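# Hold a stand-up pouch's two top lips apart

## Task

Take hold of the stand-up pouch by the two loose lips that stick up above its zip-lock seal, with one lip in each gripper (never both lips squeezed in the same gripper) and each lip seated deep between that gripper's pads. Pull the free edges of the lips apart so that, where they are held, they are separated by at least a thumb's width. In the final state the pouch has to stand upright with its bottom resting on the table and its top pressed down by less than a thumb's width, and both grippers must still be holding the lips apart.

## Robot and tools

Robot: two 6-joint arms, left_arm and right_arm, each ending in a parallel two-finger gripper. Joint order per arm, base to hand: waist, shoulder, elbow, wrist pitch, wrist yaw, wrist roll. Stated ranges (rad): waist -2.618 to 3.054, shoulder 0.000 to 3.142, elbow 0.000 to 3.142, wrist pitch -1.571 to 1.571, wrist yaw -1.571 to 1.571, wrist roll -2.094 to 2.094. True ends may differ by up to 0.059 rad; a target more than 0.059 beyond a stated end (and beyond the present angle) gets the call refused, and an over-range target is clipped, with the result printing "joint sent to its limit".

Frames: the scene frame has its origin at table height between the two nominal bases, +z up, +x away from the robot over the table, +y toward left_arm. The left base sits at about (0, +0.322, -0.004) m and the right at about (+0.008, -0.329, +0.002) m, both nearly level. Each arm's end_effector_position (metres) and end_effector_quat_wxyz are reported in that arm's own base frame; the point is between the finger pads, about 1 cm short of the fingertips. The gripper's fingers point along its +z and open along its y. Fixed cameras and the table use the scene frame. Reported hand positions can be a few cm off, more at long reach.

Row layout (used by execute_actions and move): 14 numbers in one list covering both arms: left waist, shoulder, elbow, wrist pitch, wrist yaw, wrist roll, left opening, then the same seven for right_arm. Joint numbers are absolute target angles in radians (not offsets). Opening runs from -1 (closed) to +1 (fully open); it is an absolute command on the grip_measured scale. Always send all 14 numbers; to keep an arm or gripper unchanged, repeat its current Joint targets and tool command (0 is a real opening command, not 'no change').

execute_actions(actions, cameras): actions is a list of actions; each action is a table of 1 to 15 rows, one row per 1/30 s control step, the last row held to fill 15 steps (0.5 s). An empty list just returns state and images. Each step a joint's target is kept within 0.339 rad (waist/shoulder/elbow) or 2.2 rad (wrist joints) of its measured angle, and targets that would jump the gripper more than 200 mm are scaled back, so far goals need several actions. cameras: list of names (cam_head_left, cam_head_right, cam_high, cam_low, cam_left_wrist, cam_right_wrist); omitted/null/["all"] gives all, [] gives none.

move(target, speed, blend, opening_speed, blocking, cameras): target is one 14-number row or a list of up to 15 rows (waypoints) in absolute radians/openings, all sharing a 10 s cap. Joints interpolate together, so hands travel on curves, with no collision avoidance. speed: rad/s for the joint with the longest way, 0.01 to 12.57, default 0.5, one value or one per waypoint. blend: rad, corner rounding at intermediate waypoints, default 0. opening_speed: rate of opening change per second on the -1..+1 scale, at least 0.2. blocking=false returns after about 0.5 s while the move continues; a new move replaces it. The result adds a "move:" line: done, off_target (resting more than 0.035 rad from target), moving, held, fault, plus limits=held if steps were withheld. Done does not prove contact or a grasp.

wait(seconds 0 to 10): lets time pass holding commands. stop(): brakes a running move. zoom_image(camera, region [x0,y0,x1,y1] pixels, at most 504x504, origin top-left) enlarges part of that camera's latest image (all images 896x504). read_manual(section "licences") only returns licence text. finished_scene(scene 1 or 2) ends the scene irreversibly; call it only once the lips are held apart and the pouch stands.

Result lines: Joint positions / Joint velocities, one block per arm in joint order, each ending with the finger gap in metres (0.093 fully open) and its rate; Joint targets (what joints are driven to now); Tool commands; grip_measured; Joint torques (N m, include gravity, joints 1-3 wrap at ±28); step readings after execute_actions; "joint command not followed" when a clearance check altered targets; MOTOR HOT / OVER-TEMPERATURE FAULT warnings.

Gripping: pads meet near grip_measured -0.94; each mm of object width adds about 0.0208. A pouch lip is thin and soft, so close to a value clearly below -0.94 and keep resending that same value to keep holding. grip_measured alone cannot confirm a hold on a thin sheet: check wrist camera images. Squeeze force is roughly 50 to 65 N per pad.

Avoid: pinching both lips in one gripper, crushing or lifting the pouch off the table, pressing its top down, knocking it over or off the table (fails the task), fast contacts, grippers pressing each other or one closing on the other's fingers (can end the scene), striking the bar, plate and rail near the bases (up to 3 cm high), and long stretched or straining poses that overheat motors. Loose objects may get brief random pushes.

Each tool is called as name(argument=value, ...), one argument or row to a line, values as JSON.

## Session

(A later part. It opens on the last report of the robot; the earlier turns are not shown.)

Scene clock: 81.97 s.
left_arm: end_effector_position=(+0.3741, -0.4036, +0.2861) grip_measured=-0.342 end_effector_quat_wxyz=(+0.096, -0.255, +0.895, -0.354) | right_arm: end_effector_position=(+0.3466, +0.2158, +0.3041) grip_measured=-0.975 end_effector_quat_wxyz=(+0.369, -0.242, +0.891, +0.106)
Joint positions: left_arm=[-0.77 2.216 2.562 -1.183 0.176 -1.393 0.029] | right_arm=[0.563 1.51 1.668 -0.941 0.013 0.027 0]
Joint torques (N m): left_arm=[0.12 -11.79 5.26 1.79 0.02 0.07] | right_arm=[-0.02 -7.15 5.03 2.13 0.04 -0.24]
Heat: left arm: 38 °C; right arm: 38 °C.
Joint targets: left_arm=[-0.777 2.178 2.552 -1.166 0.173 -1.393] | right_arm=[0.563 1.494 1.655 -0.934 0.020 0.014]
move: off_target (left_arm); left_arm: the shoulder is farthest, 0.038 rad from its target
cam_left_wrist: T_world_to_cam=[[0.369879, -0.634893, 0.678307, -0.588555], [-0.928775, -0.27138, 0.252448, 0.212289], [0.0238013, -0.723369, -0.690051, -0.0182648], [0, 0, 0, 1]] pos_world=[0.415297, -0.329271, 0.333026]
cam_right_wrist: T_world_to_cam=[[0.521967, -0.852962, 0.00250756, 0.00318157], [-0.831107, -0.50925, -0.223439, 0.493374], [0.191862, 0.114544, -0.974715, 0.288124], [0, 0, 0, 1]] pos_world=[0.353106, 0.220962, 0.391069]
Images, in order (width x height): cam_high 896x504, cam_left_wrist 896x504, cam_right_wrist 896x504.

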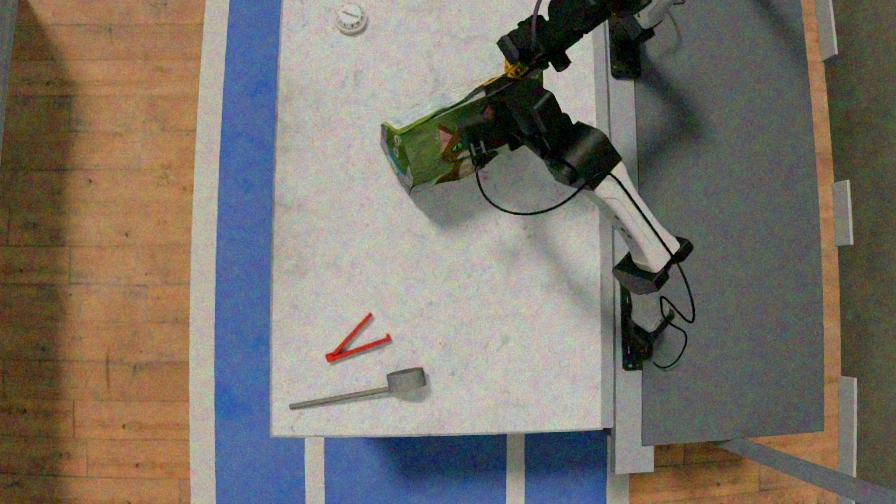

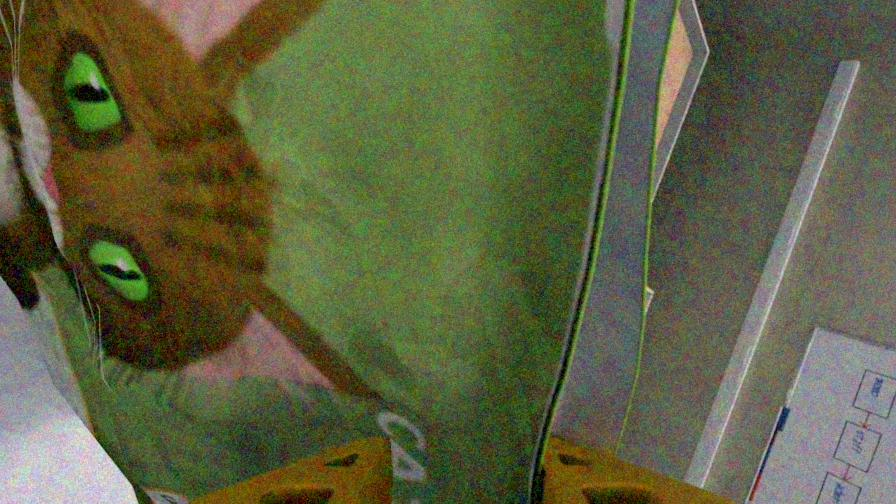

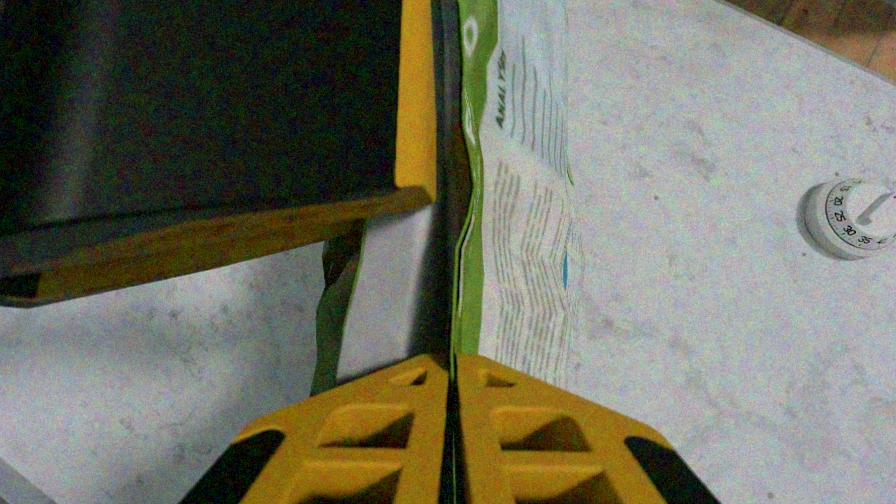

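move(
  target=[-0.777,2.178,2.552,-1.166,0.173,-1.393,-1,0.563,1.494,1.655,-0.934,0.02,0.014,-1],
  opening_speed=0.4,
  cameras=["cam_left_wrist","cam_right_wrist"],
)

zoom_image(
  camera="cam_left_wrist",
  region=[280, 150, 640, 504],
)

zoom_image(
  camera="cam_right_wrist",
  region=[150, 60, 470, 400],
)

Scene clock: 94.77 s.
left_arm: end_effector_position=(+0.3763, -0.4057, +0.2913) grip_measured=-0.980 end_effector_quat_wxyz=(+0.101, -0.253, +0.891, -0.364) | right_arm: end_effector_position=(+0.3462, +0.2164, +0.3041) grip_measured=-0.975 end_effector_quat_wxyz=(+0.369, -0.242, +0.891, +0.107)
Joint positions: left_arm=[-0.77 2.212 2.562 -1.162 0.176 -1.393 0] | right_arm=[0.563 1.51 1.668 -0.941 0.01 0.027 0]
Joint torques (N m): left_arm=[0.2 -11.59 5.3 1.65 0.06 0.06] | right_arm=[0.05 -7.1 5.07 2.13 0.12 -0.28]
Heat: left arm: 40 °C; right arm: 39 °C.
Joint targets: left_arm=[-0.777 2.178 2.552 -1.166 0.173 -1.393] | right_arm=[0.563 1.494 1.655 -0.934 0.020 0.014]
move: done
cam_left_wrist: T_world_to_cam=[[0.35785, -0.623226, 0.695365, -0.590015], [-0.933094, -0.26718, 0.240729, 0.219144], [0.0357589, -0.734986, -0.677139, -0.0292202], [0, 0, 0, 1]] pos_world=[0.416663, -0.330638, 0.337735]
cam_right_wrist: T_world_to_cam=[[0.524251, -0.851564, -0.000182005, 0.00355733], [-0.830074, -0.510973, -0.223345, 0.49339], [0.1901, 0.11724, -0.974739, 0.288154], [0, 0, 0, 1]] pos_world=[0.352907, 0.221355, 0.391072]

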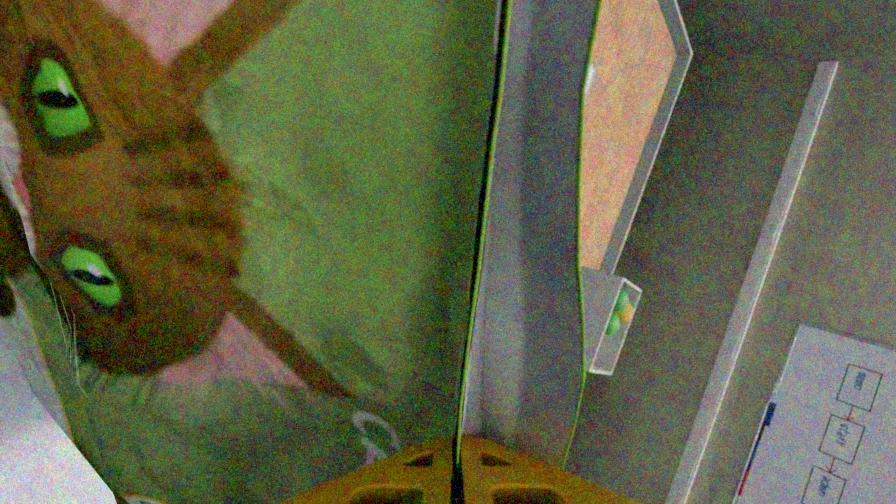

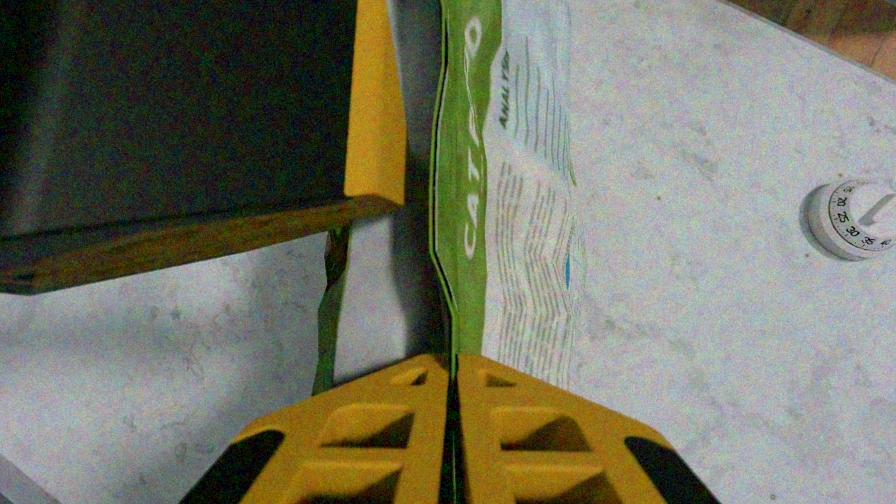

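Scaled by 1.400 from the camera's image (finer frame: 1280x720).

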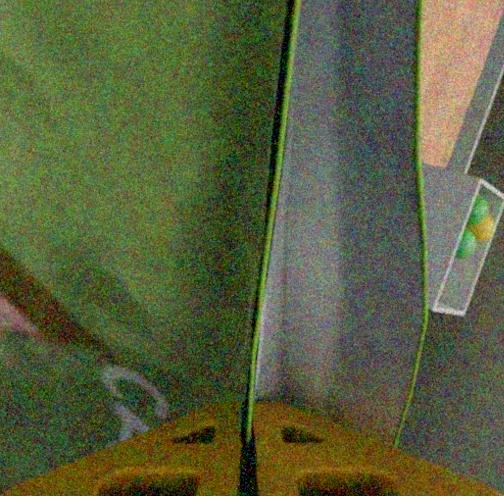

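Scaled by 1.482 from the camera's image (finer frame: 1280x720).

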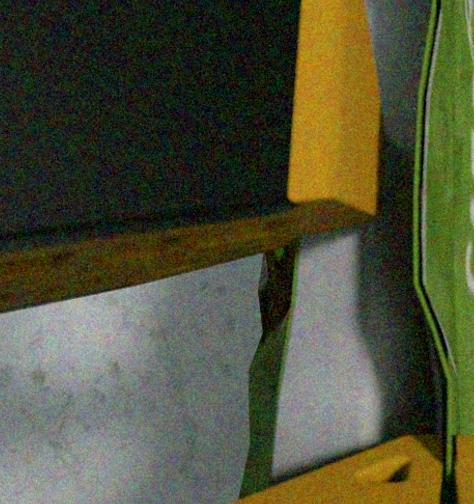

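Front lip gripped. Spread.

move(
  target=[
    [-0.757,2.143,2.52,-1.168,0.173,-1.393,-1,0.551,1.486,1.652,-0.938,0.02,0.014,-1],
    [-0.735,2.098,2.475,-1.168,0.173,-1.393,-1,0.537,1.475,1.65,-0.942,0.02,0.014,-1],
  ],
  speed=0.06,
  cameras=["cam_left_wrist","cam_right_wrist","cam_low"],
)

Scene clock: 98.37 s.
left_arm: end_effector_position=(+0.3736, -0.3964, +0.2938) grip_measured=-0.980 end_effector_quat_wxyz=(+0.098, -0.256, +0.890, -0.365) | right_arm: end_effector_position=(+0.3445, +0.2196, +0.3058) grip_measured=-0.975 end_effector_quat_wxyz=(+0.369, -0.246, +0.888, +0.122)
Joint positions: left_arm=[-0.757 2.158 2.481 -1.138 0.189 -1.393 0] | right_arm=[0.558 1.504 1.662 -0.93 -0.022 0.027 0]
Joint torques (N m): left_arm=[2.52 -13.37 5.75 1.4 -0.06 0.07] | right_arm=[-1.8 -8.28 5.11 1.97 0.47 -0.24]
Heat: left arm: 40 °C; right arm: 39 °C.
Joint targets: left_arm=[-0.735 2.098 2.475 -1.168 0.173 -1.393] | right_arm=[0.537 1.475 1.650 -0.942 0.020 0.014]
move: off_target (left_arm, right_arm); left_arm: the shoulder is farthest, 0.060 rad from its target; right_arm: the wrist yaw is farthest, 0.042 rad from its target
cam_left_wrist: T_world_to_cam=[[0.366208, -0.618264, 0.695443, -0.586111], [-0.929956, -0.269473, 0.250131, 0.213696], [0.0327566, -0.738332, -0.673642, -0.0217223], [0, 0, 0, 1]] pos_world=[0.414077, -0.320824, 0.339522]
cam_right_wrist: T_world_to_cam=[[0.540001, -0.84136, -0.0226265, 0.00646274], [-0.821194, -0.520785, -0.233287, 0.496039], [0.184495, 0.144556, -0.972145, 0.284866], [0, 0, 0, 1]] pos_world=[0.351298, 0.222588, 0.392796]
Images, in order (width x height): cam_low 896x504, cam_left_wrist 896x504, cam_right_wrist 896x504.

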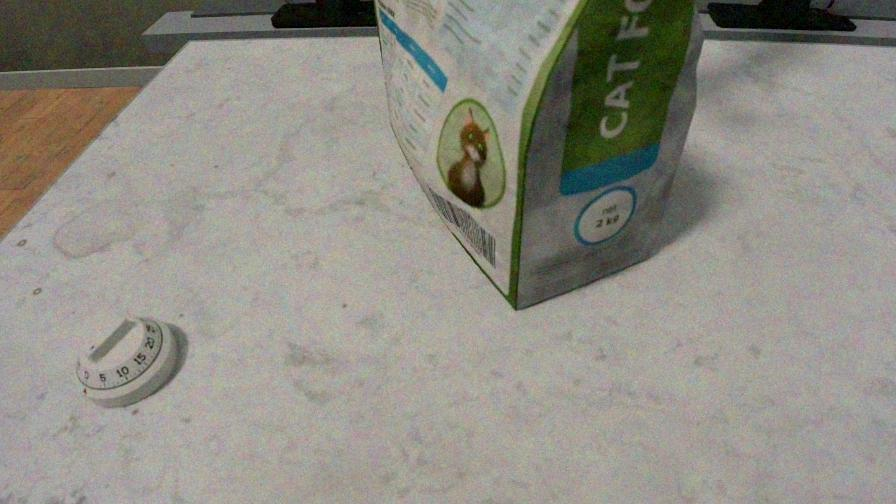

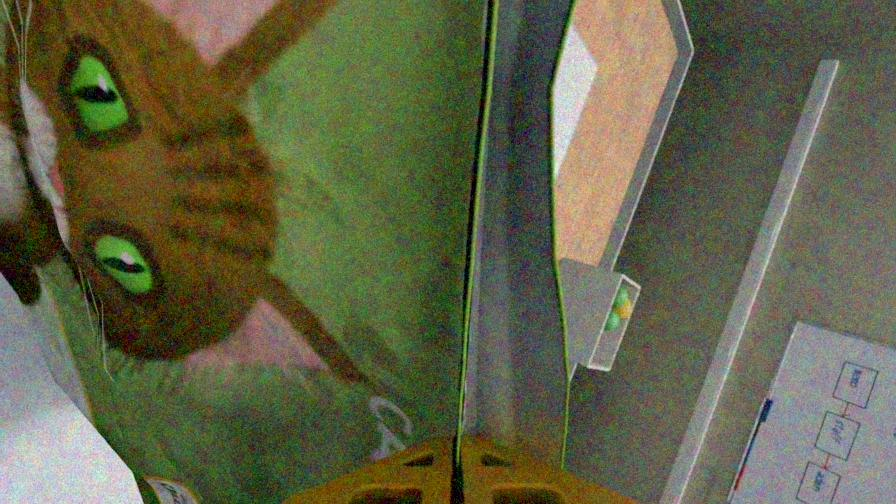

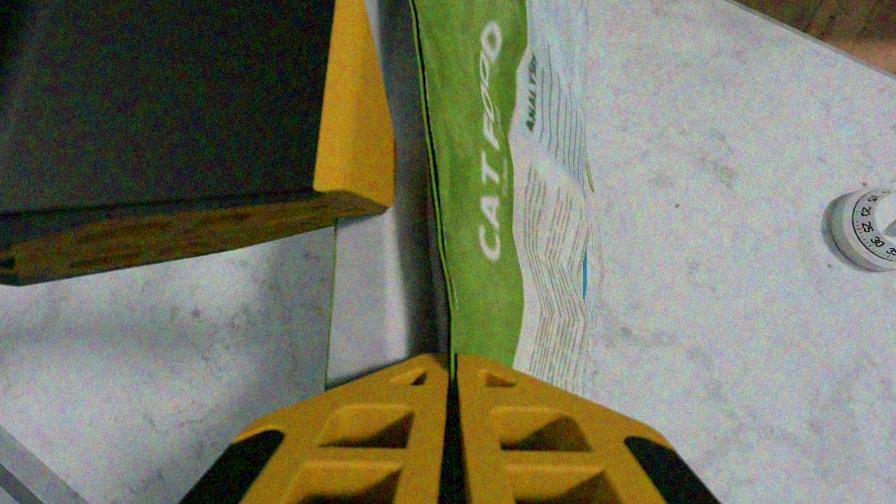

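move(
  target=[-0.713,2.058,2.43,-1.166,0.173,-1.393,-1,0.524,1.465,1.65,-0.946,0.02,0.014,-1],
  speed=0.06,
  cameras=["cam_left_wrist","cam_right_wrist","cam_low"],
)

Scene clock: 101.73 s.
left_arm: end_effector_position=(+0.3721, -0.3925, +0.2934) grip_measured=-0.980 end_effector_quat_wxyz=(+0.091, -0.257, +0.889, -0.368) | right_arm: end_effector_position=(+0.3440, +0.2205, +0.3060) grip_measured=-0.975 end_effector_quat_wxyz=(+0.367, -0.247, +0.887, +0.130)
Joint positions: left_arm=[-0.748 2.131 2.433 -1.119 0.209 -1.393 0] | right_arm=[0.552 1.504 1.662 -0.93 -0.043 0.027 0]
Joint torques (N m): left_arm=[3.55 -14.23 6.19 1.21 -0.29 0.04] | right_arm=[-2.25 -9.02 5.12 1.91 0.64 -0.24]
Heat: left arm: 40 °C; right arm: 39 °C.
Joint targets: left_arm=[-0.713 2.058 2.430 -1.166 0.173 -1.393] | right_arm=[0.524 1.465 1.650 -0.946 0.020 0.014]
move: off_target (left_arm, right_arm); left_arm: the shoulder is farthest, 0.073 rad from its target; right_arm: the wrist yaw is farthest, 0.063 rad from its target
cam_left_wrist: T_world_to_cam=[[0.371372, -0.613533, 0.696893, -0.583353], [-0.928218, -0.263289, 0.262849, 0.211403], [0.0222176, -0.744484, -0.66727, -0.0194304], [0, 0, 0, 1]] pos_world=[0.413301, -0.316712, 0.338002]
cam_right_wrist: T_world_to_cam=[[0.547276, -0.836123, -0.0372344, 0.00831442], [-0.818172, -0.525095, -0.234243, 0.49638], [0.176304, 0.15866, -0.971465, 0.284548], [0, 0, 0, 1]] pos_world=[0.351407, 0.222452, 0.393011]
Images, in order (width x height): cam_low 896x504, cam_left_wrist 896x504, cam_right_wrist 896x504.

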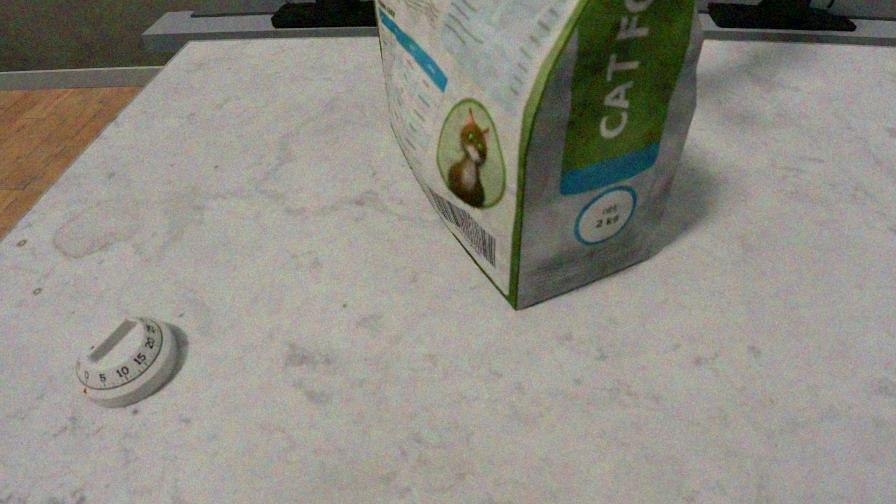

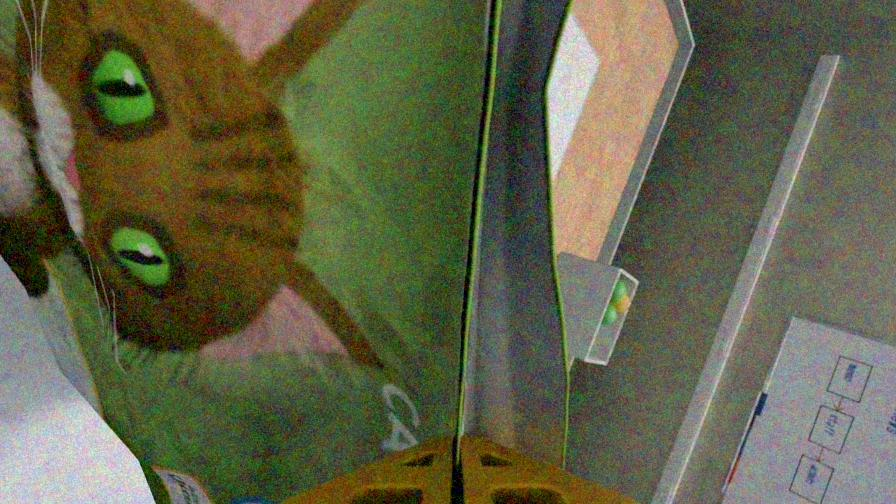

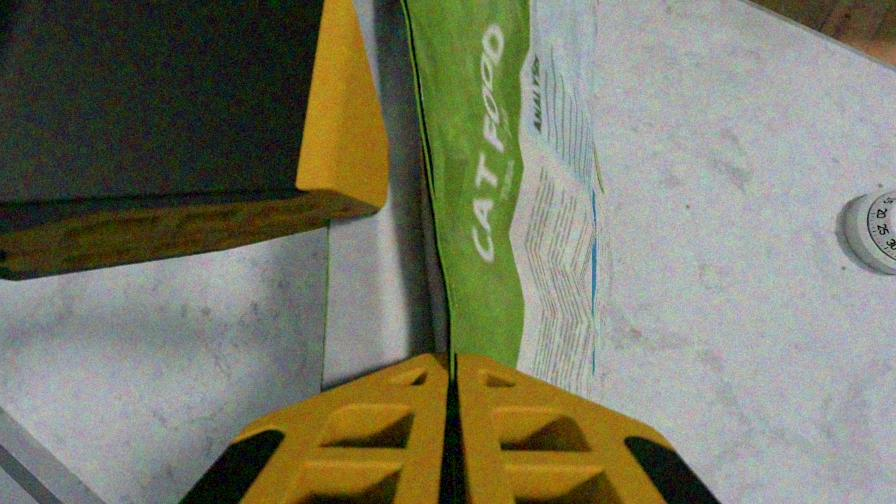

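move(
  target=[-0.69,2.015,2.39,-1.166,0.173,-1.393,-1,0.51,1.455,1.65,-0.95,0.02,0.014,-1],
  speed=0.06,
  cameras=["cam_left_wrist","cam_right_wrist","cam_low"],
)

Scene clock: 104.80 s.
left_arm: end_effector_position=(+0.3690, -0.3657, +0.3025) grip_measured=-0.980 end_effector_quat_wxyz=(+0.089, -0.274, +0.888, -0.358) | right_arm: end_effector_position=(+0.3526, +0.2013, +0.3099) grip_measured=-0.975 end_effector_quat_wxyz=(+0.380, -0.224, +0.891, +0.107)
Joint positions: left_arm=[-0.711 2.067 2.388 -1.161 0.216 -1.393 0] | right_arm=[0.518 1.489 1.657 -0.926 -0.001 0.027 0]
Joint torques (N m): left_arm=[2.3 -12.19 6.39 1.63 -0.37 0.05] | right_arm=[-0.81 -8.46 5.53 1.85 0.22 -0.24]
Heat: left arm: 41 °C; right arm: 40 °C.
Joint targets: left_arm=[-0.690 2.015 2.390 -1.166 0.173 -1.393] | right_arm=[0.510 1.455 1.650 -0.950 0.020 0.014]
move: off_target (left_arm); left_arm: the shoulder is farthest, 0.052 rad from its target
cam_left_wrist: T_world_to_cam=[[0.404933, -0.609297, 0.681753, -0.578376], [-0.91381, -0.295229, 0.278913, 0.191398], [0.0313324, -0.735933, -0.676329, 0.00910583], [0, 0, 0, 1]] pos_world=[0.408819, -0.289196, 0.347085]
cam_right_wrist: T_world_to_cam=[[0.493261, -0.869851, -0.00727155, 0.004123], [-0.843962, -0.476521, -0.246283, 0.49735], [0.210764, 0.127619, -0.969171, 0.283296], [0, 0, 0, 1]] pos_world=[0.358002, 0.20443, 0.397081]
Images, in order (width x height): cam_low 896x504, cam_left_wrist 896x504, cam_right_wrist 896x504.

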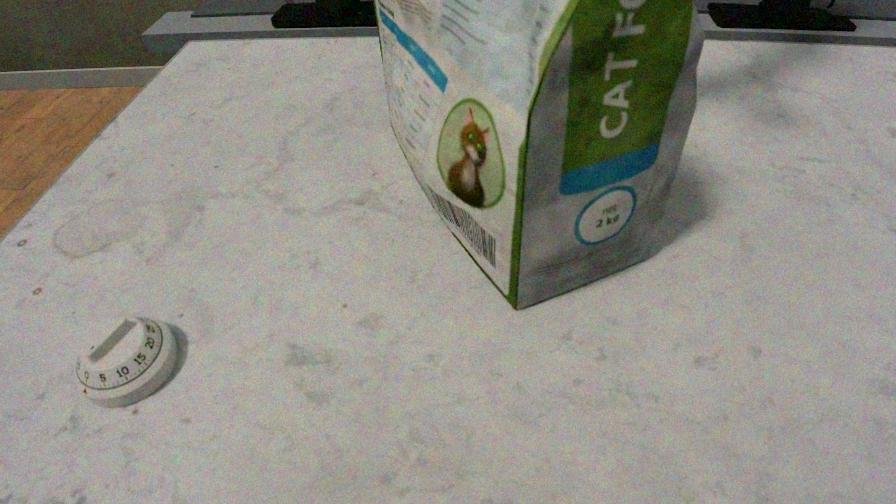

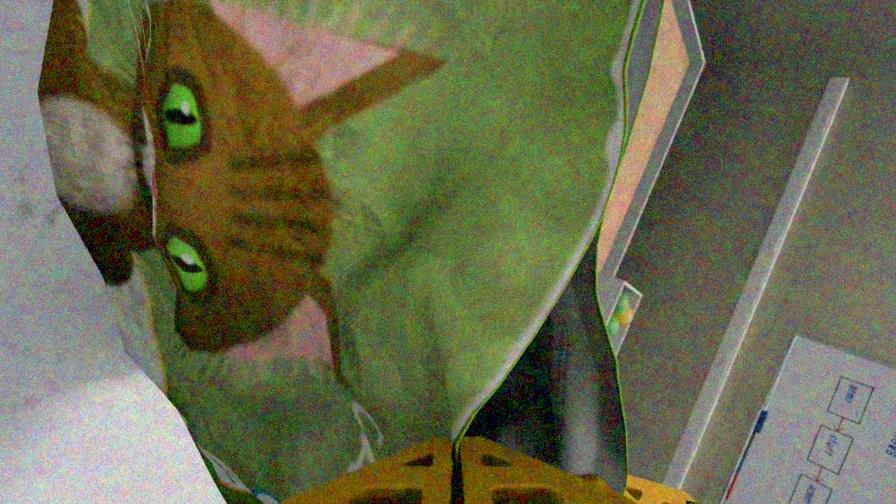

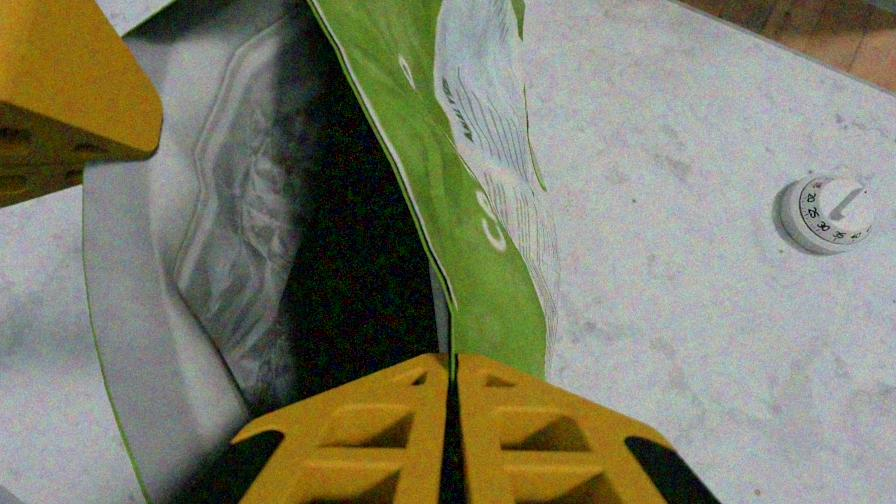

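finished_scene(
  scene=2,
)

The scene is finished: the task was done.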